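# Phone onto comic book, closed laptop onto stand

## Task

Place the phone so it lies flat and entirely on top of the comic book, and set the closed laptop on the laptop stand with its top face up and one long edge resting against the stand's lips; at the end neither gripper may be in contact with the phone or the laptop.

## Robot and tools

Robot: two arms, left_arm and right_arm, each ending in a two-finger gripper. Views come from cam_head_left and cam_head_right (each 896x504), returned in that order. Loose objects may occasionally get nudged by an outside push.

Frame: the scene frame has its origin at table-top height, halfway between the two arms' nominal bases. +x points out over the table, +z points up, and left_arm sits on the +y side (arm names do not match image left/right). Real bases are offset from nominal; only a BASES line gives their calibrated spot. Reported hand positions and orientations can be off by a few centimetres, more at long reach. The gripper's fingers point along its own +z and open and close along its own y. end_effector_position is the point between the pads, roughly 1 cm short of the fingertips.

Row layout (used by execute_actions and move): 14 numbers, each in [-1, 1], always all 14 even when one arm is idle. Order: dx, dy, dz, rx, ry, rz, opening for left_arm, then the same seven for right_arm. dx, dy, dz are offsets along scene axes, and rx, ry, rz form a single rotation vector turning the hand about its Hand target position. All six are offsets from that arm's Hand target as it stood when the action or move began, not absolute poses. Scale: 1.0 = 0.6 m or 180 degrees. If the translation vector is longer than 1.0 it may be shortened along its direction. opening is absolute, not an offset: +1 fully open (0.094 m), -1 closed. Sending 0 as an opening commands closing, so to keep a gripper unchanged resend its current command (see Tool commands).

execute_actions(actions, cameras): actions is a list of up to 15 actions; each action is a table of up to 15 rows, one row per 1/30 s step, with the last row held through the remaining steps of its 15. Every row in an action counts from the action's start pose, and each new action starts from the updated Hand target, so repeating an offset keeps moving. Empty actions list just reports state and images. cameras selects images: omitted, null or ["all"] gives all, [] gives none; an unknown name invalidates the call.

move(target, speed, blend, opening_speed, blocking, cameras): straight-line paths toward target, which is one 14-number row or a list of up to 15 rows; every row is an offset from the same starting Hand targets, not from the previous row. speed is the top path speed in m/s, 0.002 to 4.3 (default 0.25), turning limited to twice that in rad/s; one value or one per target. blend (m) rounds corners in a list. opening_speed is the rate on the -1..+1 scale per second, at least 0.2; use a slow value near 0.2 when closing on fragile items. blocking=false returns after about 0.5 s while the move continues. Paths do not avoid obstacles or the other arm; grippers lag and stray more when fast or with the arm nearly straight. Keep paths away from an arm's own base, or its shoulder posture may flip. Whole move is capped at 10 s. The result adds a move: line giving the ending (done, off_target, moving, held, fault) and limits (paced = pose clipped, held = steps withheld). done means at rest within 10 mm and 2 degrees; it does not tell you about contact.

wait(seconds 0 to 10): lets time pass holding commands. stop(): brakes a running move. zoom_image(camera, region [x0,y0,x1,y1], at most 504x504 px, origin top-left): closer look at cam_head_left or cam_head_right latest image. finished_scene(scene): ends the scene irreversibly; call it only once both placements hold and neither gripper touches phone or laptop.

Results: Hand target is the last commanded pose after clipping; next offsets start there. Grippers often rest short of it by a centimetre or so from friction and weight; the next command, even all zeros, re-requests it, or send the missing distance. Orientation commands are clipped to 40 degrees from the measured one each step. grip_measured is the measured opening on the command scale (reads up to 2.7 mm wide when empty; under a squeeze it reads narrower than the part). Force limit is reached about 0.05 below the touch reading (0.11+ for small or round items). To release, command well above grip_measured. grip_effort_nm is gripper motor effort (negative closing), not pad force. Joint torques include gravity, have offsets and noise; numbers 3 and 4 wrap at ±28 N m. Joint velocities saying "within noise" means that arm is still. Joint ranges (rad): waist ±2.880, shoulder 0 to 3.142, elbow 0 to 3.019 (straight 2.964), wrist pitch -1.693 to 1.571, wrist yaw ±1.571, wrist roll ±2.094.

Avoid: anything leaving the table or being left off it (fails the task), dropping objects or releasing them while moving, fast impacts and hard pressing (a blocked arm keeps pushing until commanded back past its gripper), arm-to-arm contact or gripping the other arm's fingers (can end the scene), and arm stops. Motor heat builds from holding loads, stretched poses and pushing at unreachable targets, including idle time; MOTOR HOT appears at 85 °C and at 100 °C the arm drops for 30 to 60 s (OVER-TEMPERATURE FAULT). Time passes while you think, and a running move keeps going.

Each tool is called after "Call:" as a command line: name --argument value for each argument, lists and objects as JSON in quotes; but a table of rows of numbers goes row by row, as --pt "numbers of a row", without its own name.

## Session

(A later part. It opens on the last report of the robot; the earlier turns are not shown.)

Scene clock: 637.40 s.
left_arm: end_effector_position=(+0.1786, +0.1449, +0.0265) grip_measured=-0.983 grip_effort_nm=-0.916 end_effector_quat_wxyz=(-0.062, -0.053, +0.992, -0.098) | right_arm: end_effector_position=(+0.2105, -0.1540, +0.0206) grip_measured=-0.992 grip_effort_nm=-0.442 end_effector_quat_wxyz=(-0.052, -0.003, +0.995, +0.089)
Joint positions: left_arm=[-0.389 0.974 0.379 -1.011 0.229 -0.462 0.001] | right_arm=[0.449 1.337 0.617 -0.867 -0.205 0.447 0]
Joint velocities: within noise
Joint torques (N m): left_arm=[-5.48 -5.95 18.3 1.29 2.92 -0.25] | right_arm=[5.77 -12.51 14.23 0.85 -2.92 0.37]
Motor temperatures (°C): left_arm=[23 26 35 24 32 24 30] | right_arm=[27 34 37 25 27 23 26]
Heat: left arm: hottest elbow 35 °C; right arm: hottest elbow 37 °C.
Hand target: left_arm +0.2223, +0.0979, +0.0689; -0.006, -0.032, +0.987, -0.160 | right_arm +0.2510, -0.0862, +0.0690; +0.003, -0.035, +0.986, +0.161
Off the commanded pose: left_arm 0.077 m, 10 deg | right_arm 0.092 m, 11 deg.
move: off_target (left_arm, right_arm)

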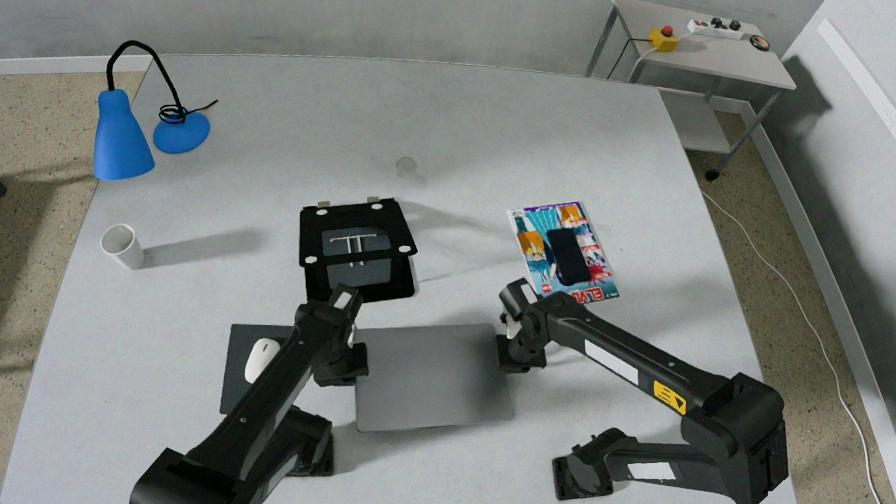

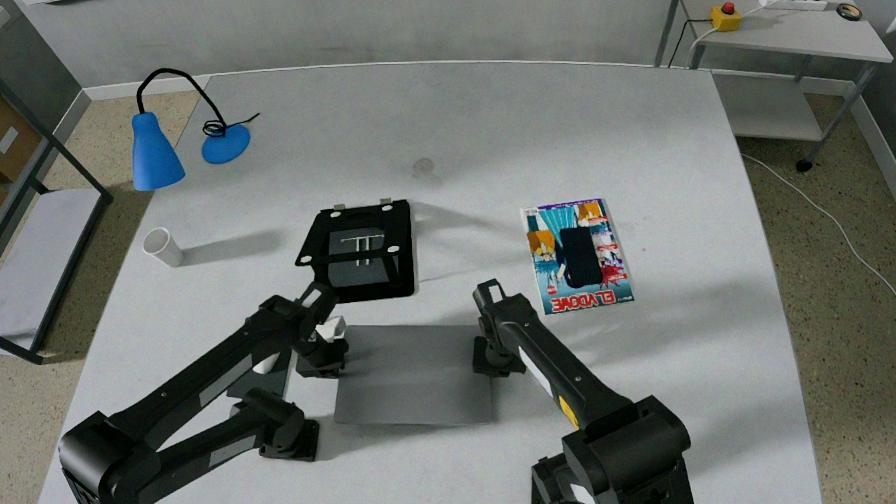

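Call:
move --pt "0.03 0 0.083 0 0 0 -1 0.03 0 0.083 0 0 0 -1" --pt "0.1 0 0.1 0 0 0 -1 0.1 0 0.1 0 0 0 -1" --speed '[0.06,0.06]'

Call:
zoom_image --camera "cam_head_left" --region '[300, 270, 580, 430]'

Call:
zoom_image --camera "cam_head_right" --region '[280, 270, 560, 430]'

Scene clock: 644.63 s.
left_arm: end_effector_position=(+0.2579, +0.1032, +0.1063) grip_measured=-0.983 grip_effort_nm=-0.916 end_effector_quat_wxyz=(-0.028, -0.033, +0.988, -0.150) | right_arm: end_effector_position=(+0.2893, -0.0924, +0.1149) grip_measured=-0.992 grip_effort_nm=-0.447 end_effector_quat_wxyz=(-0.010, -0.034, +0.987, +0.154)
Joint positions: left_arm=[-0.386 1.058 0.655 -1.104 0.3 -0.433 0.001] | right_arm=[0.467 1.359 0.919 -1.013 -0.288 0.42 0]
Joint velocities: within noise
Joint torques (N m): left_arm=[0.38 -5.48 16.06 0.16 0.26 0.13] | right_arm=[-0.32 -10.11 11.97 -0.01 -0.19 0.05]
Motor temperatures (°C): left_arm=[23 26 36 24 34 24 30] | right_arm=[27 34 39 25 30 23 26]
Heat: left arm: hottest elbow 36 °C; right arm: hottest elbow 39 °C.
Hand target: left_arm +0.2822, +0.0979, +0.1289; -0.006, -0.032, +0.987, -0.160 | right_arm +0.3111, -0.0862, +0.1289; +0.003, -0.035, +0.986, +0.161
Off the commanded pose: left_arm 0.034 m, 3 deg | right_arm 0.027 m, 2 deg.
move: off_target (left_arm, right_arm)

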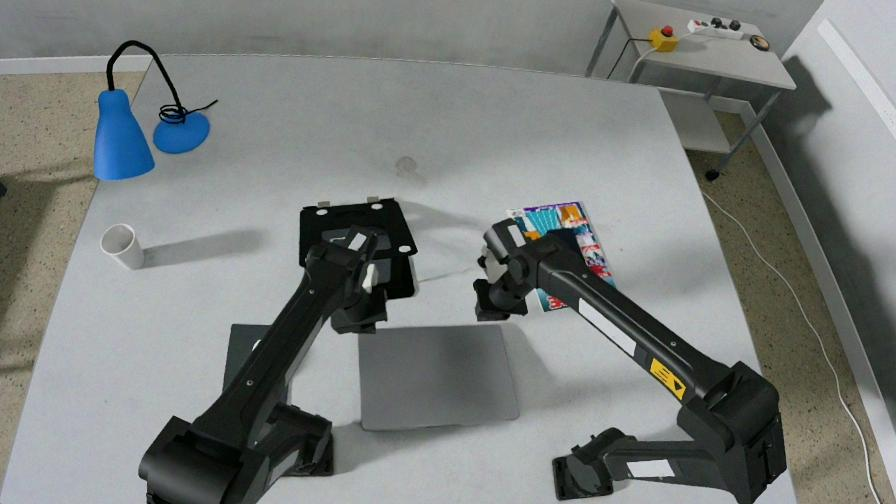

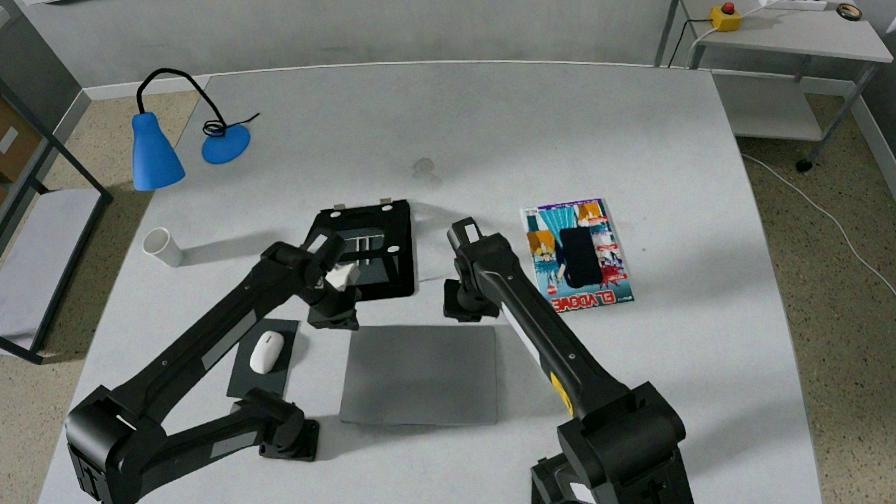

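Scaled by 1.800.

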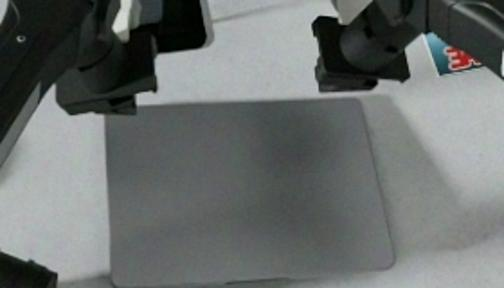

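Scaled by 1.800.

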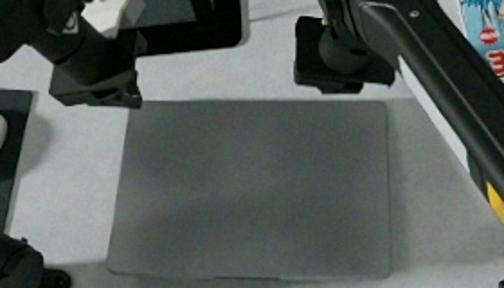

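Call:
zoom_image --camera "cam_head_left" --region '[350, 400, 430, 445]'

Call:
zoom_image --camera "cam_head_left" --region '[460, 390, 540, 435]'

Call:
zoom_image --camera "cam_head_right" --region '[330, 400, 410, 445]'

Call:
zoom_image --camera "cam_head_right" --region '[220, 310, 310, 360]'

Scaled by 6.300.

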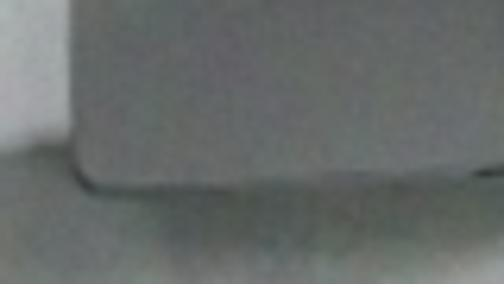

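Scaled by 6.300.

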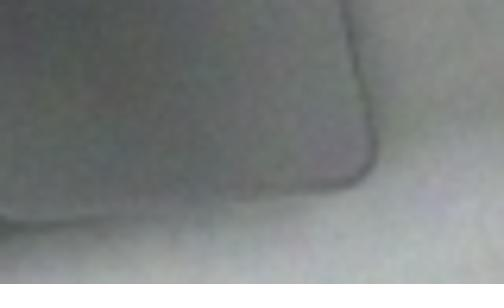

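Scaled by 6.300.

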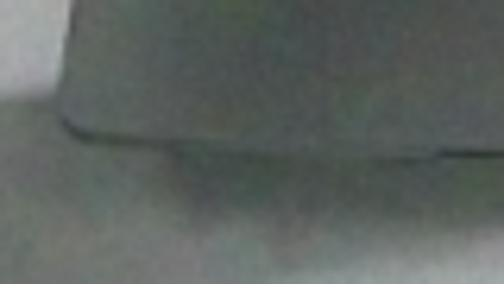

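Scaled by 5.600.

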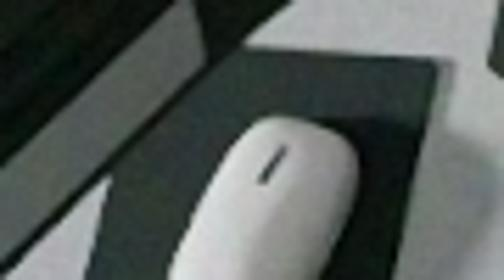

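Call:
move --pt "-0.153 0.09 0.03 -0.037 0 0 1 -0.148 -0.18 0.03 0.037 0 0 1" --pt "-0.153 0.09 -0.157 -0.037 0 0 1 -0.148 -0.18 -0.157 0.037 0 0 1" --speed '[0.2,0.1]'

Call:
zoom_image --camera "cam_head_left" --region '[300, 290, 580, 450]'

Call:
zoom_image --camera "cam_head_right" --region '[280, 290, 560, 450]'

Scene clock: 719.73 s.
left_arm: end_effector_position=(+0.1913, +0.1509, +0.0390) grip_measured=+0.998 grip_effort_nm=0.129 end_effector_quat_wxyz=(-0.006, -0.027, +0.976, -0.216) | right_arm: end_effector_position=(+0.2246, -0.1910, +0.0423) grip_measured=+0.999 grip_effort_nm=0.066 end_effector_quat_wxyz=(+0.011, -0.039, +0.975, +0.218)
Joint positions: left_arm=[-0.145 0.87 0.334 -0.981 0.433 -0.185 0.094] | right_arm=[0.174 1.207 0.537 -0.812 -0.431 0.119 0.094]
Joint velocities: within noise
Joint torques (N m): left_arm=[-1.08 -1.9 8.23 0.91 0.32 0.08] | right_arm=[-0.21 -6.18 5.89 0.79 -0.29 0.08]
Motor temperatures (°C): left_arm=[23 25 41 24 28 23 30] | right_arm=[26 33 47 25 25 23 26]
Heat: left arm: hottest elbow 41 °C; right arm: hottest elbow 47 °C.
Hand target: left_arm +0.1904, +0.1519, +0.0346; -0.008, -0.031, +0.976, -0.217 | right_arm +0.2223, -0.1942, +0.0348; +0.005, -0.034, +0.975, +0.218
Off the commanded pose: left_arm 0.005 m, 1 deg | right_arm 0.009 m, 1 deg.
move: done

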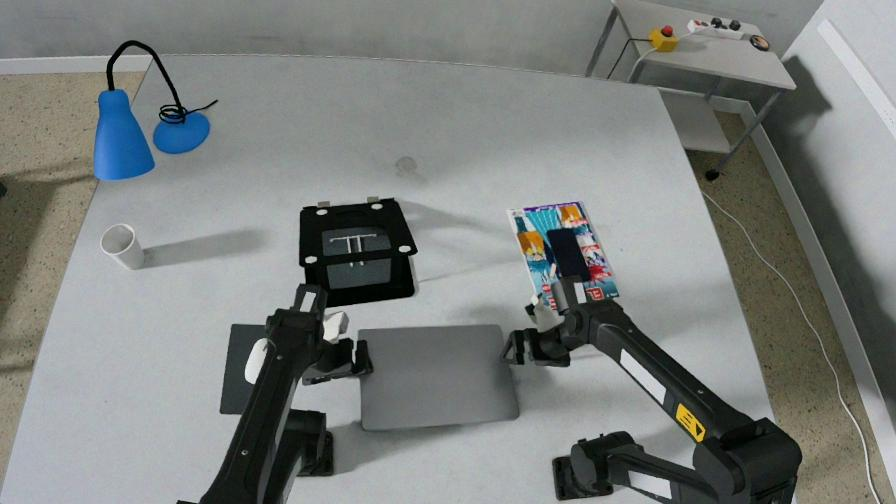

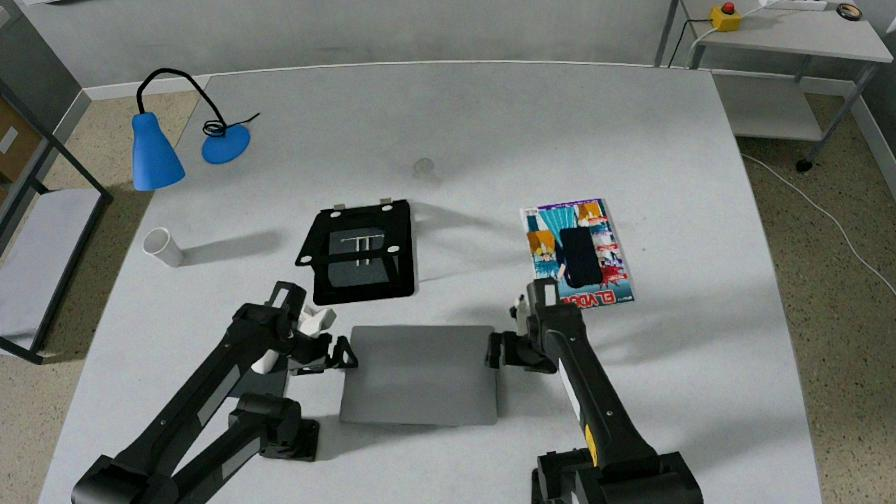

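Scaled by 1.800.

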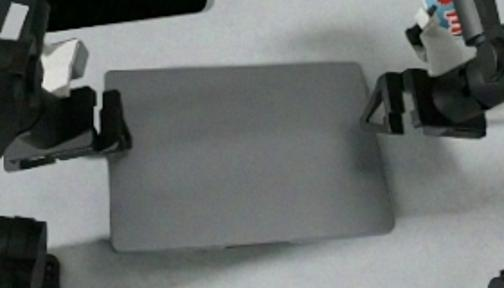

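Scaled by 1.800.

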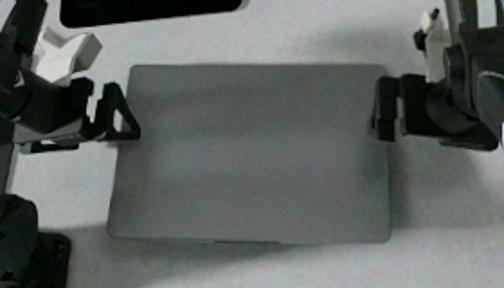

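Call:
move --pt "0 -0.12 -0.008 0 0 0 0.999 0 0.12 -0.01 0 0 0 0.999" --speed '[0.05]'

Call:
zoom_image --camera "cam_head_left" --region '[300, 290, 580, 450]'

Call:
zoom_image --camera "cam_head_right" --region '[280, 290, 560, 450]'

Scene clock: 728.30 s.
left_arm: end_effector_position=(+0.1911, +0.0828, +0.0321) grip_measured=+0.998 grip_effort_nm=0.076 end_effector_quat_wxyz=(-0.008, -0.034, +0.975, -0.218) | right_arm: end_effector_position=(+0.2194, -0.1282, +0.0314) grip_measured=+0.999 grip_effort_nm=0.012 end_effector_quat_wxyz=(+0.007, -0.031, +0.975, +0.218)
Joint positions: left_arm=[-0.522 0.933 0.334 -0.753 0.385 -0.606 0.094] | right_arm=[0.407 1.258 0.537 -0.663 -0.4 0.387 0.094]
Joint velocities: within noise
Joint torques (N m): left_arm=[-2.26 -2.84 8.92 1.28 0.06 -0.04] | right_arm=[1.49 -6.36 7.28 0.91 -0.15 0.2]
Motor temperatures (°C): left_arm=[23 25 39 24 28 23 30] | right_arm=[26 33 45 25 25 23 26]
Heat: left arm: hottest elbow 39 °C; right arm: hottest elbow 45 °C.
Hand target: left_arm +0.1904, +0.0799, +0.0298; -0.008, -0.031, +0.976, -0.217 | right_arm +0.2222, -0.1222, +0.0287; +0.005, -0.034, +0.975, +0.218
Off the commanded pose: left_arm 0.004 m, 0 deg | right_arm 0.007 m, 0 deg.
move: done

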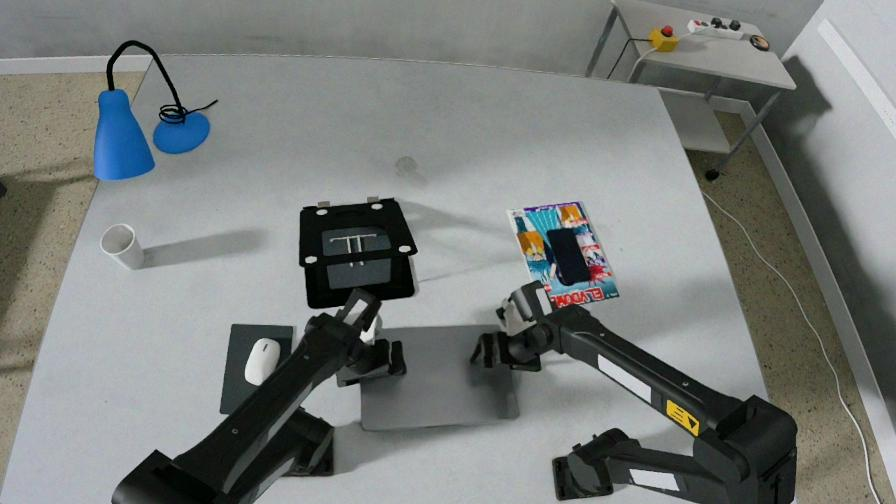

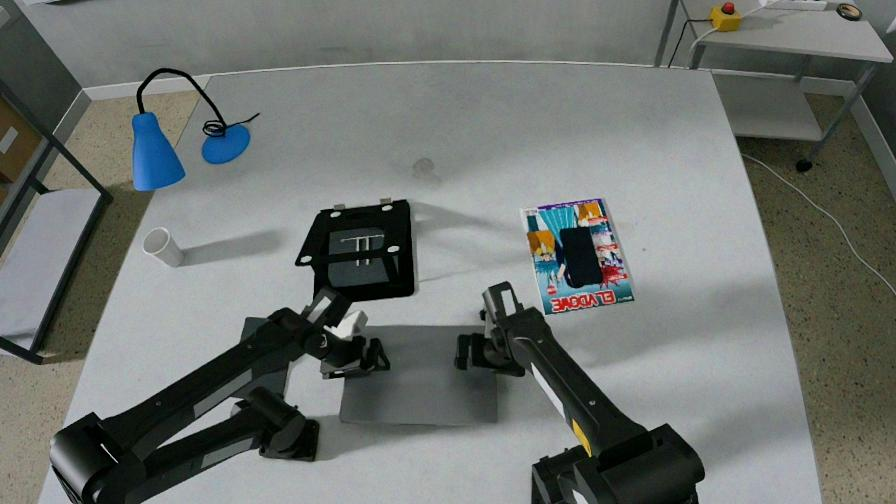

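Scaled by 1.800.

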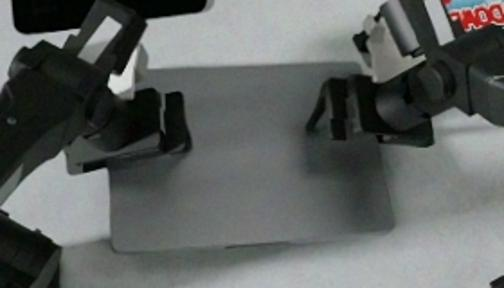

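Scaled by 1.800.

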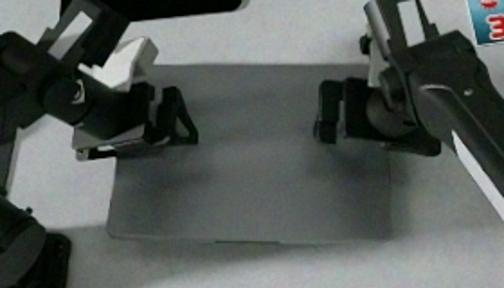

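Call:
move --pt "0 -0.085 0 0 0 0 0.999 0.0 0.09 0 0 0 0 0.999" --speed '[0.05]'

Call:
zoom_image --camera "cam_head_left" --region '[300, 290, 580, 450]'

Call:
zoom_image --camera "cam_head_right" --region '[280, 290, 560, 450]'

Scene clock: 733.43 s.
left_arm: end_effector_position=(+0.1816, +0.0718, +0.0266) grip_measured=+1.000 grip_effort_nm=-0.115 end_effector_quat_wxyz=(-0.013, -0.055, +0.980, -0.193) | right_arm: end_effector_position=(+0.2196, -0.1172, +0.0274) grip_measured=+1.000 grip_effort_nm=-0.100 end_effector_quat_wxyz=(+0.020, -0.008, +0.984, +0.179)
Joint positions: left_arm=[-0.635 0.947 0.334 -0.731 0.319 -0.755 0.094] | right_arm=[0.494 1.266 0.546 -0.64 -0.297 0.515 0.094]
Joint velocities: within noise
Joint torques (N m): left_arm=[-9.35 1.2 12.89 3.62 0.86 -0.56] | right_arm=[6.3 -3.72 10.02 1.96 -2.51 0.51]
Motor temperatures (°C): left_arm=[23 25 39 24 28 23 30] | right_arm=[26 33 44 25 25 23 26]
Heat: left arm: hottest elbow 39 °C; right arm: hottest elbow 44 °C.
Hand target: left_arm +0.1904, +0.0289, +0.0299; -0.008, -0.031, +0.976, -0.217 | right_arm +0.2221, -0.0682, +0.0287; +0.005, -0.034, +0.975, +0.218
Off the commanded pose: left_arm 0.044 m, 4 deg | right_arm 0.049 m, 6 deg.
move: off_target (left_arm, right_arm)

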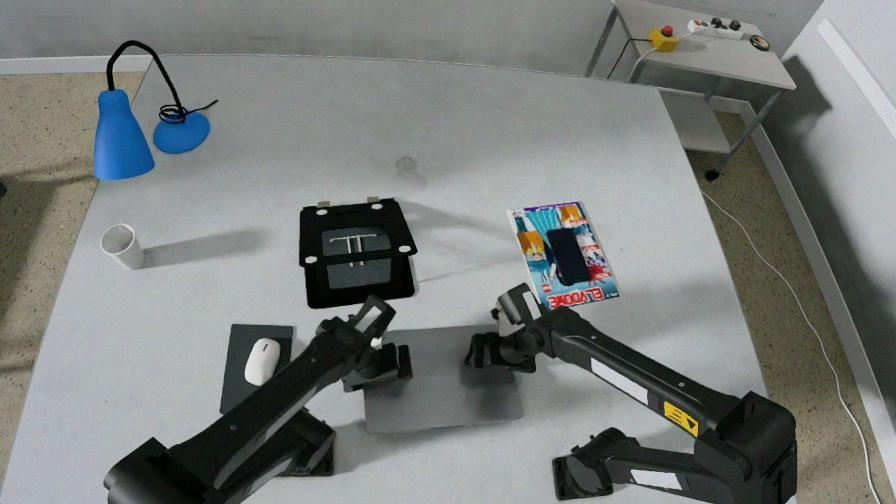

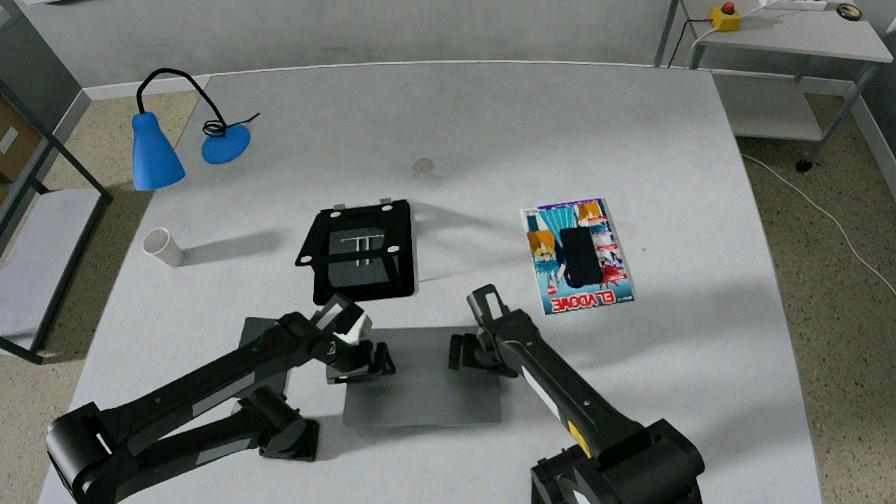

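Scaled by 1.800.

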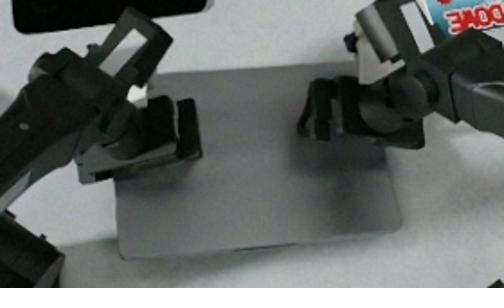

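Scaled by 1.800.

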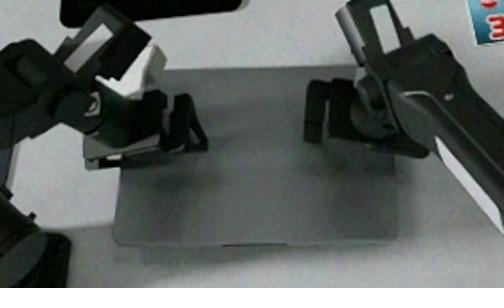

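Call:
move --pt "0 -0.02 0.08 -0.02 0 0 0.999 0.0 0.02 0.08 0.02 0 0 0.999" --speed '[0.04]'

Call:
zoom_image --camera "cam_head_left" --region '[300, 290, 580, 450]'

Call:
zoom_image --camera "cam_head_right" --region '[280, 290, 560, 450]'

Scene clock: 737.67 s.
left_arm: end_effector_position=(+0.1593, +0.0680, +0.0323) grip_measured=+1.000 grip_effort_nm=-0.120 end_effector_quat_wxyz=(-0.048, -0.066, +0.978, -0.193) | right_arm: end_effector_position=(+0.2020, -0.1186, +0.0301) grip_measured=+1.000 grip_effort_nm=-0.168 end_effector_quat_wxyz=(-0.019, -0.016, +0.983, +0.182)
Joint positions: left_arm=[-0.686 0.91 0.334 -0.801 0.352 -0.826 0.094] | right_arm=[0.494 1.259 0.552 -0.722 -0.341 0.491 0.094]
Joint velocities: within noise
Joint torques (N m): left_arm=[-5.77 -4.72 19.47 1.81 1.18 -0.15] | right_arm=[6.3 -10.87 13.2 0.84 -3.01 0.77]
Motor temperatures (°C): left_arm=[23 25 39 24 28 24 29] | right_arm=[26 33 44 25 29 23 26]
Heat: left arm: hottest elbow 39 °C; right arm: hottest elbow 44 °C.
Hand target: left_arm +0.1904, +0.0169, +0.0778; -0.009, -0.031, +0.968, -0.248 | right_arm +0.2222, -0.0561, +0.0767; +0.006, -0.034, +0.968, +0.248
Off the commanded pose: left_arm 0.075 m, 9 deg | right_arm 0.080 m, 9 deg.
move: off_target (left_arm, right_arm)

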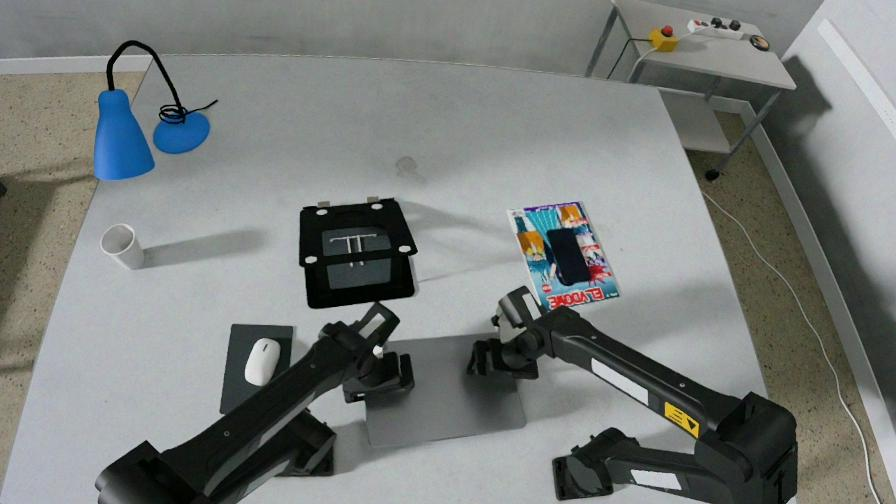

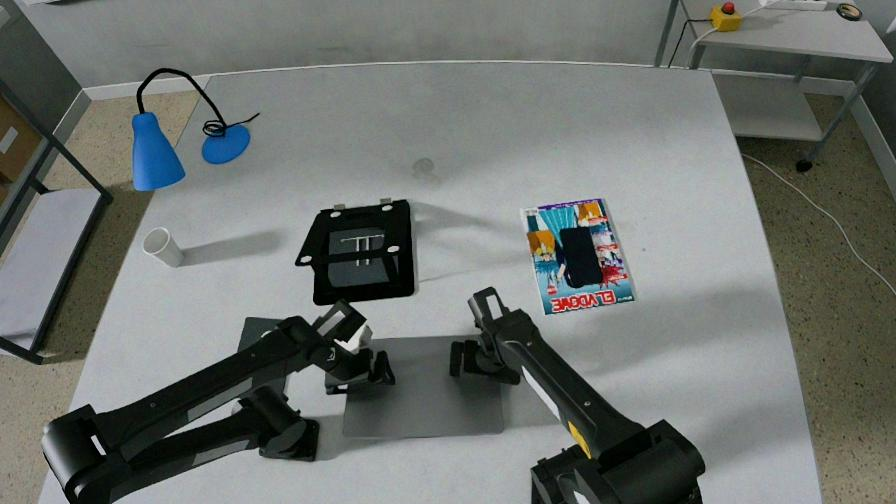

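Scaled by 1.800.

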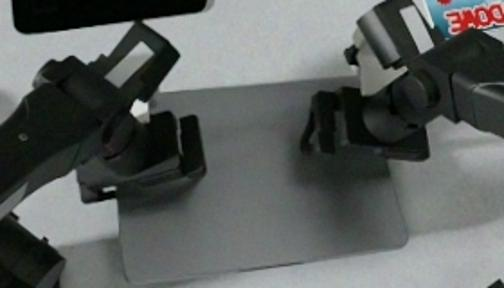

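Scaled by 1.800.

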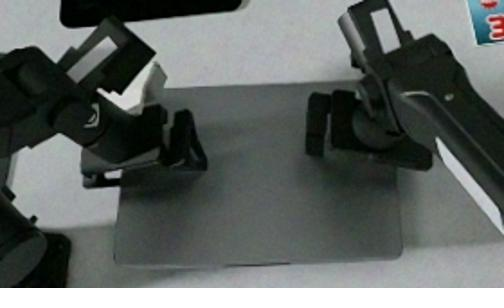

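Call:
move --pt "-0.02 -0.03 0.07 -0.02 0 0 0.999 -0.02 0.03 0.07 0.02 0 0 0.999" --speed '[0.04]'

Call:
zoom_image --camera "cam_head_left" --region '[300, 290, 580, 450]'

Call:
zoom_image --camera "cam_head_right" --region '[280, 290, 560, 450]'

Scene clock: 744.93 s.
left_arm: end_effector_position=(+0.1323, +0.0709, +0.0489) grip_measured=+1.000 grip_effort_nm=-0.120 end_effector_quat_wxyz=(-0.069, -0.064, +0.977, -0.193) | right_arm: end_effector_position=(+0.1742, -0.1141, +0.0474) grip_measured=+1.000 grip_effort_nm=-0.198 end_effector_quat_wxyz=(-0.054, -0.006, +0.981, +0.186)
Joint positions: left_arm=[-0.746 0.791 0.334 -0.93 0.371 -0.883 0.094] | right_arm=[0.536 1.189 0.552 -0.831 -0.376 0.549 0.094]
Joint velocities: within noise
Joint torques (N m): left_arm=[-5.71 -2.73 24.85 2.77 1.53 -0.24] | right_arm=[5.6 -13.04 15.62 1.51 -3.41 0.74]
Motor temperatures (°C): left_arm=[23 25 39 24 29 24 29] | right_arm=[27 33 45 25 34 24 25]
Heat: left arm: hottest elbow 39 °C; right arm: hottest elbow 45 °C.
Hand target: left_arm +0.1785, -0.0010, +0.1199; -0.010, -0.031, +0.960, -0.278 | right_arm +0.2103, -0.0381, +0.1188; +0.008, -0.034, +0.960, +0.278
Off the commanded pose: left_arm 0.111 m, 13 deg | right_arm 0.110 m, 13 deg.
move: off_target (left_arm, right_arm)

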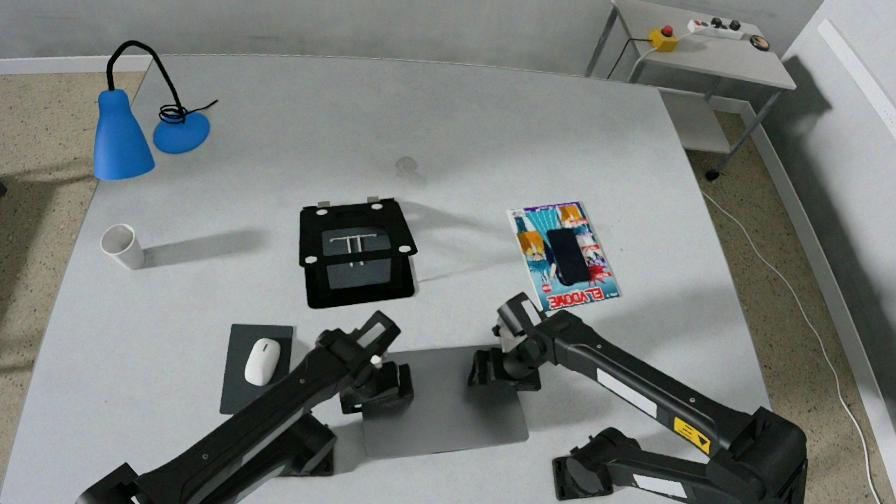

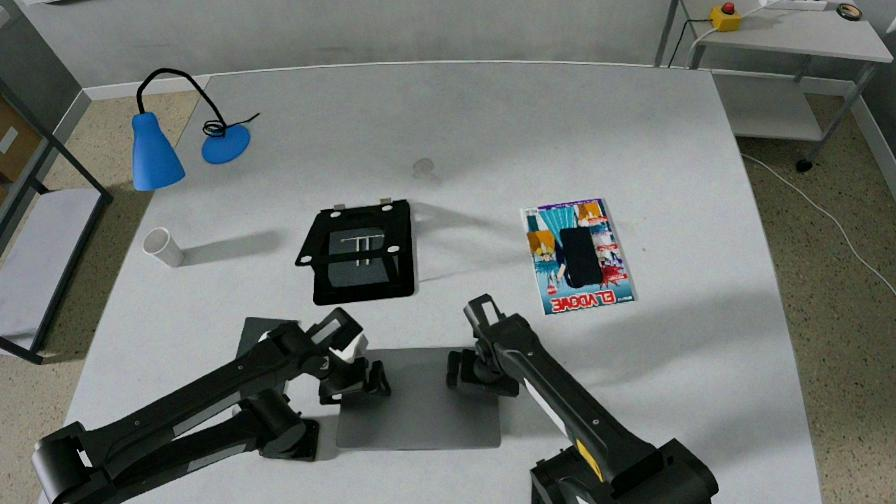

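Scaled by 1.800.

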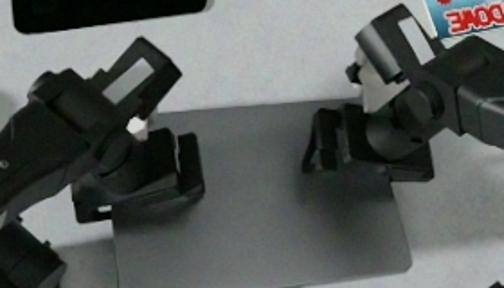

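Scaled by 1.800.

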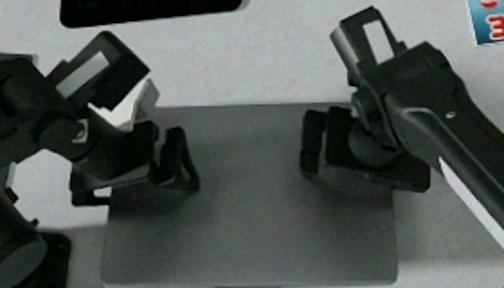

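Call:
move --pt "0.1 -0.03 0.0 0 0 0 0.999 0.1 0.03 0.0 0 0 0 0.999" --speed '[0.05]'

Call:
zoom_image --camera "cam_head_left" --region '[300, 290, 580, 450]'

Call:
zoom_image --camera "cam_head_right" --region '[280, 290, 560, 450]'

Scene clock: 754.20 s.
left_arm: end_effector_position=(+0.1565, +0.0704, +0.0513) grip_measured=+1.000 grip_effort_nm=-0.154 end_effector_quat_wxyz=(-0.097, -0.064, +0.977, -0.181) | right_arm: end_effector_position=(+0.1931, -0.1144, +0.0446) grip_measured=+1.000 grip_effort_nm=-0.256 end_effector_quat_wxyz=(-0.073, -0.002, +0.980, +0.186)
Joint positions: left_arm=[-0.644 0.943 0.409 -0.954 0.405 -0.762 0.094] | right_arm=[0.488 1.273 0.608 -0.855 -0.4 0.5 0.094]
Joint velocities: within noise
Joint torques (N m): left_arm=[-3.66 -3.19 27.25 3.88 1.93 -0.22] | right_arm=[5.01 -9.35 20.66 1.92 -3.19 0.67]
Motor temperatures (°C): left_arm=[23 25 42 24 30 24 29] | right_arm=[27 33 47 25 41 24 25]
Heat: left arm: hottest elbow 42 °C; right arm: hottest elbow 47 °C.
Hand target: left_arm +0.2383, -0.0191, +0.1197; -0.010, -0.031, +0.960, -0.278 | right_arm +0.2702, -0.0202, +0.1187; +0.007, -0.034, +0.960, +0.279
Off the commanded pose: left_arm 0.139 m, 16 deg | right_arm 0.143 m, 15 deg.
move: off_target (left_arm, right_arm)

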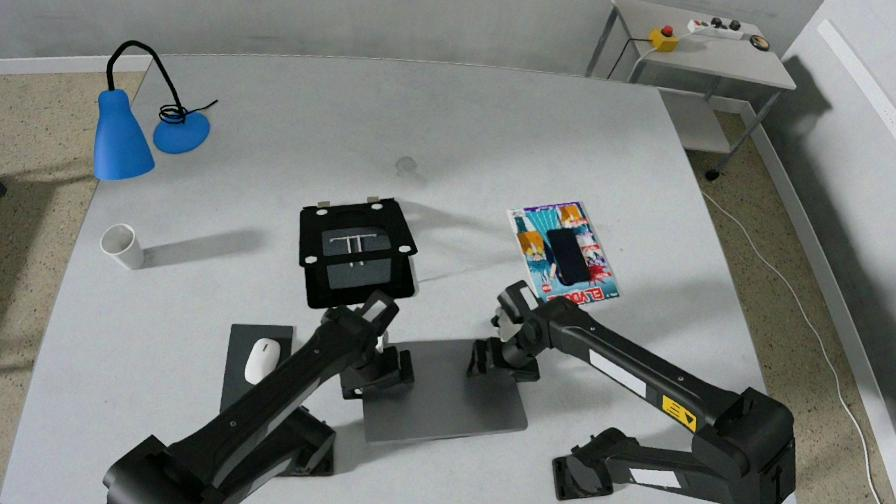

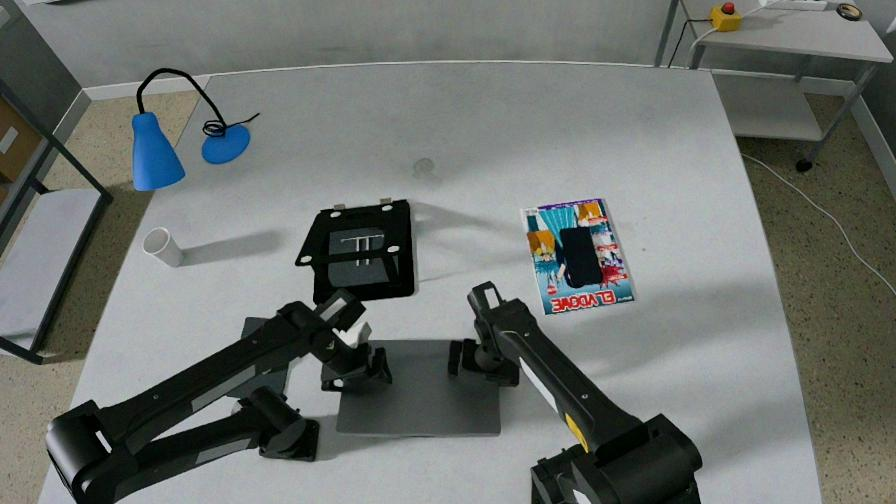

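Scaled by 1.800.

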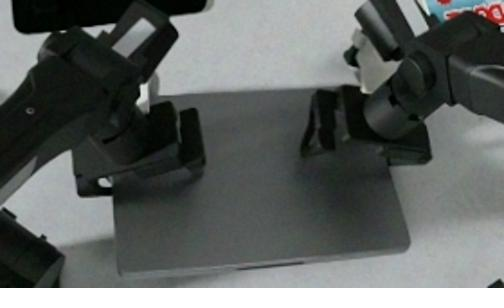

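Scaled by 1.800.

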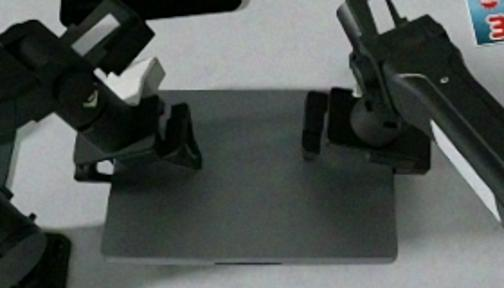

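Call:
move --pt "0.03 0.05 0.0 0 0 0 0.999 0.03 -0.05 0.0 0 0 0 0.999" --pt "0.13 0.05 0.0 0 0 0 0.999 0.13 -0.05 0.0 0 0 0 0.999" --speed '[0.05]'

Call:
zoom_image --camera "cam_head_left" --region '[300, 290, 580, 450]'

Call:
zoom_image --camera "cam_head_right" --region '[280, 290, 560, 450]'

speed must be one number or one for each of the 2 targets, got a list of 1; nothing of the call was run

Scaled by 1.800.

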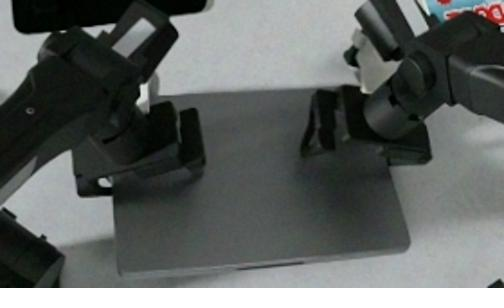

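Scaled by 1.800.

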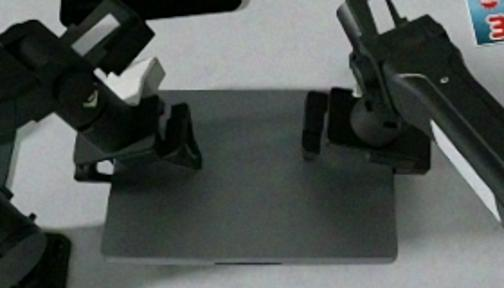

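Call:
move --pt "0.03 0.05 0.0 0 0 0 0.999 0.03 -0.05 0.0 0 0 0 0.999" --pt "0.13 0.05 0.0 0 0 0 0.999 0.13 -0.05 0.0 0 0 0 0.999" --speed 0.05

Call:
zoom_image --camera "cam_head_left" --region '[300, 290, 580, 450]'

Call:
zoom_image --camera "cam_head_right" --region '[280, 290, 560, 450]'

Scene clock: 782.53 s.
left_arm: end_effector_position=(+0.2433, +0.0732, +0.0626) grip_measured=+1.000 grip_effort_nm=-0.154 end_effector_quat_wxyz=(-0.092, -0.086, +0.972, -0.197) | right_arm: end_effector_position=(+0.3023, -0.1111, +0.0612) grip_measured=+1.000 grip_effort_nm=-0.256 end_effector_quat_wxyz=(-0.041, -0.001, +0.976, +0.214)
Joint positions: left_arm=[-0.429 1.18 0.584 -0.952 0.438 -0.581 0.094] | right_arm=[0.348 1.472 0.847 -0.87 -0.433 0.368 0.094]
Joint velocities: within noise
Joint torques (N m): left_arm=[-3.6 -8.12 22.95 2.85 2.97 0.27] | right_arm=[4.54 -14.1 16.4 0.72 -3.19 0.4]
Motor temperatures (°C): left_arm=[23 25 59 24 35 24 29] | right_arm=[27 34 58 25 49 24 25]
Heat: left arm: hottest elbow 59 °C; right arm: hottest elbow 58 °C.
Hand target: left_arm +0.3165, +0.0109, +0.1199; -0.010, -0.030, +0.960, -0.278 | right_arm +0.3483, -0.0502, +0.1188; +0.007, -0.034, +0.960, +0.279
Off the commanded pose: left_arm 0.112 m, 15 deg | right_arm 0.095 m, 10 deg.
move: off_target (left_arm, right_arm)

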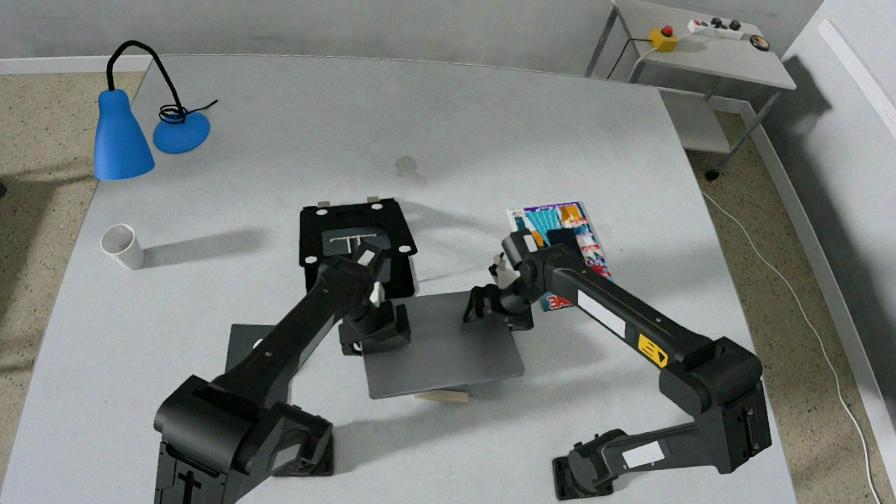

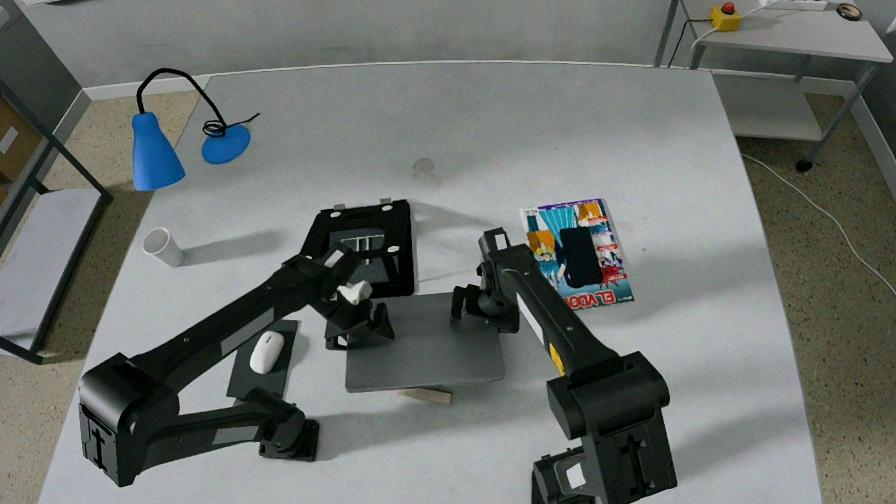

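Scaled by 1.800.

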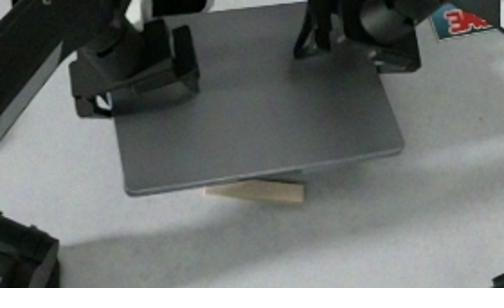

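Scaled by 1.800.

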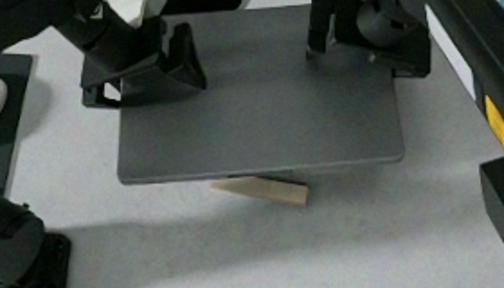

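Call:
move --pt "-0.03 0.0 -0.12 0 0 0 0.999 -0.03 0.0 -0.12 0 0 0 0.999" --speed 0.04

Call:
zoom_image --camera "cam_head_left" --region '[300, 270, 580, 430]'

Call:
zoom_image --camera "cam_head_right" --region '[280, 270, 560, 430]'

Scene clock: 792.73 s.
left_arm: end_effector_position=(+0.2634, +0.0685, +0.0297) grip_measured=+1.000 grip_effort_nm=-0.154 end_effector_quat_wxyz=(-0.063, -0.086, +0.973, -0.205) | right_arm: end_effector_position=(+0.3319, -0.1116, +0.0335) grip_measured=+1.000 grip_effort_nm=-0.256 end_effector_quat_wxyz=(+0.000, -0.001, +0.976, +0.216)
Joint positions: left_arm=[-0.424 1.274 0.55 -0.762 0.424 -0.589 0.094] | right_arm=[0.33 1.546 0.838 -0.711 -0.41 0.365 0.094]
Joint velocities: within noise
Joint torques (N m): left_arm=[-7.36 -7.88 12.67 5.41 3.37 0.08] | right_arm=[6.95 -13.33 7.76 2.78 -3.8 0.56]
Motor temperatures (°C): left_arm=[23 25 60 24 40 24 29] | right_arm=[27 33 59 25 52 24 25]
Heat: left arm: hottest elbow 60 °C; right arm: hottest elbow 59 °C.
Hand target: left_arm +0.2984, +0.0110, +0.0479; -0.010, -0.031, +0.960, -0.278 | right_arm +0.3303, -0.0501, +0.0468; +0.008, -0.034, +0.960, +0.279
Off the commanded pose: left_arm 0.070 m, 12 deg | right_arm 0.063 m, 8 deg.
move: off_target (left_arm, right_arm)

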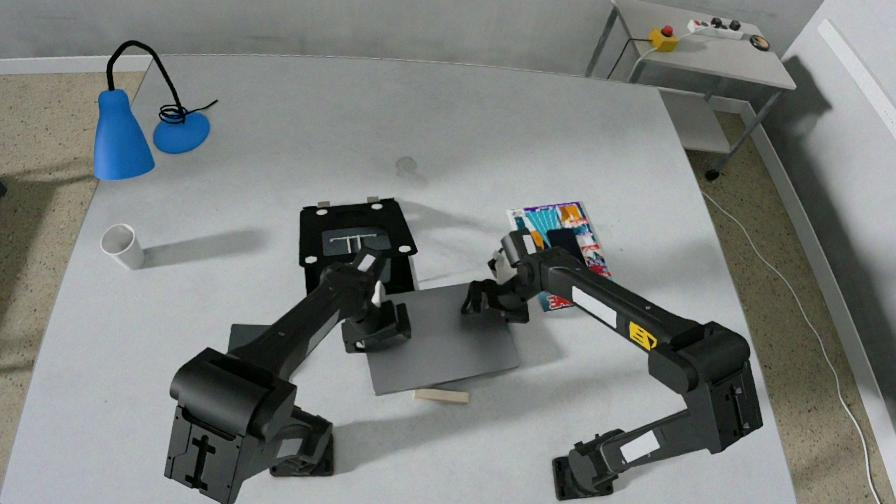

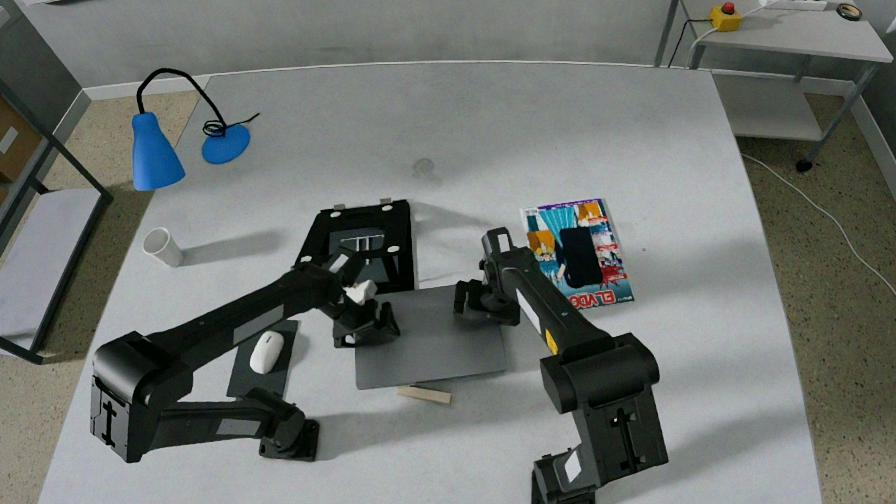

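Scaled by 1.800.

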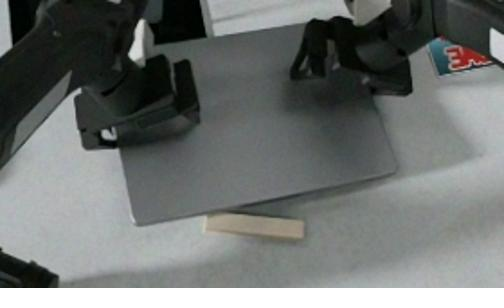

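Scaled by 1.800.

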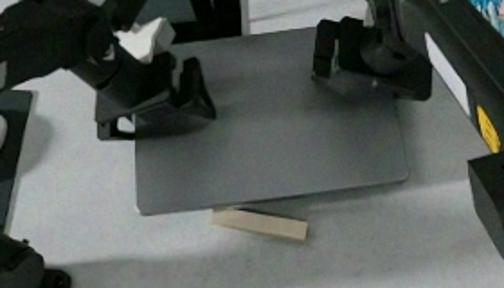

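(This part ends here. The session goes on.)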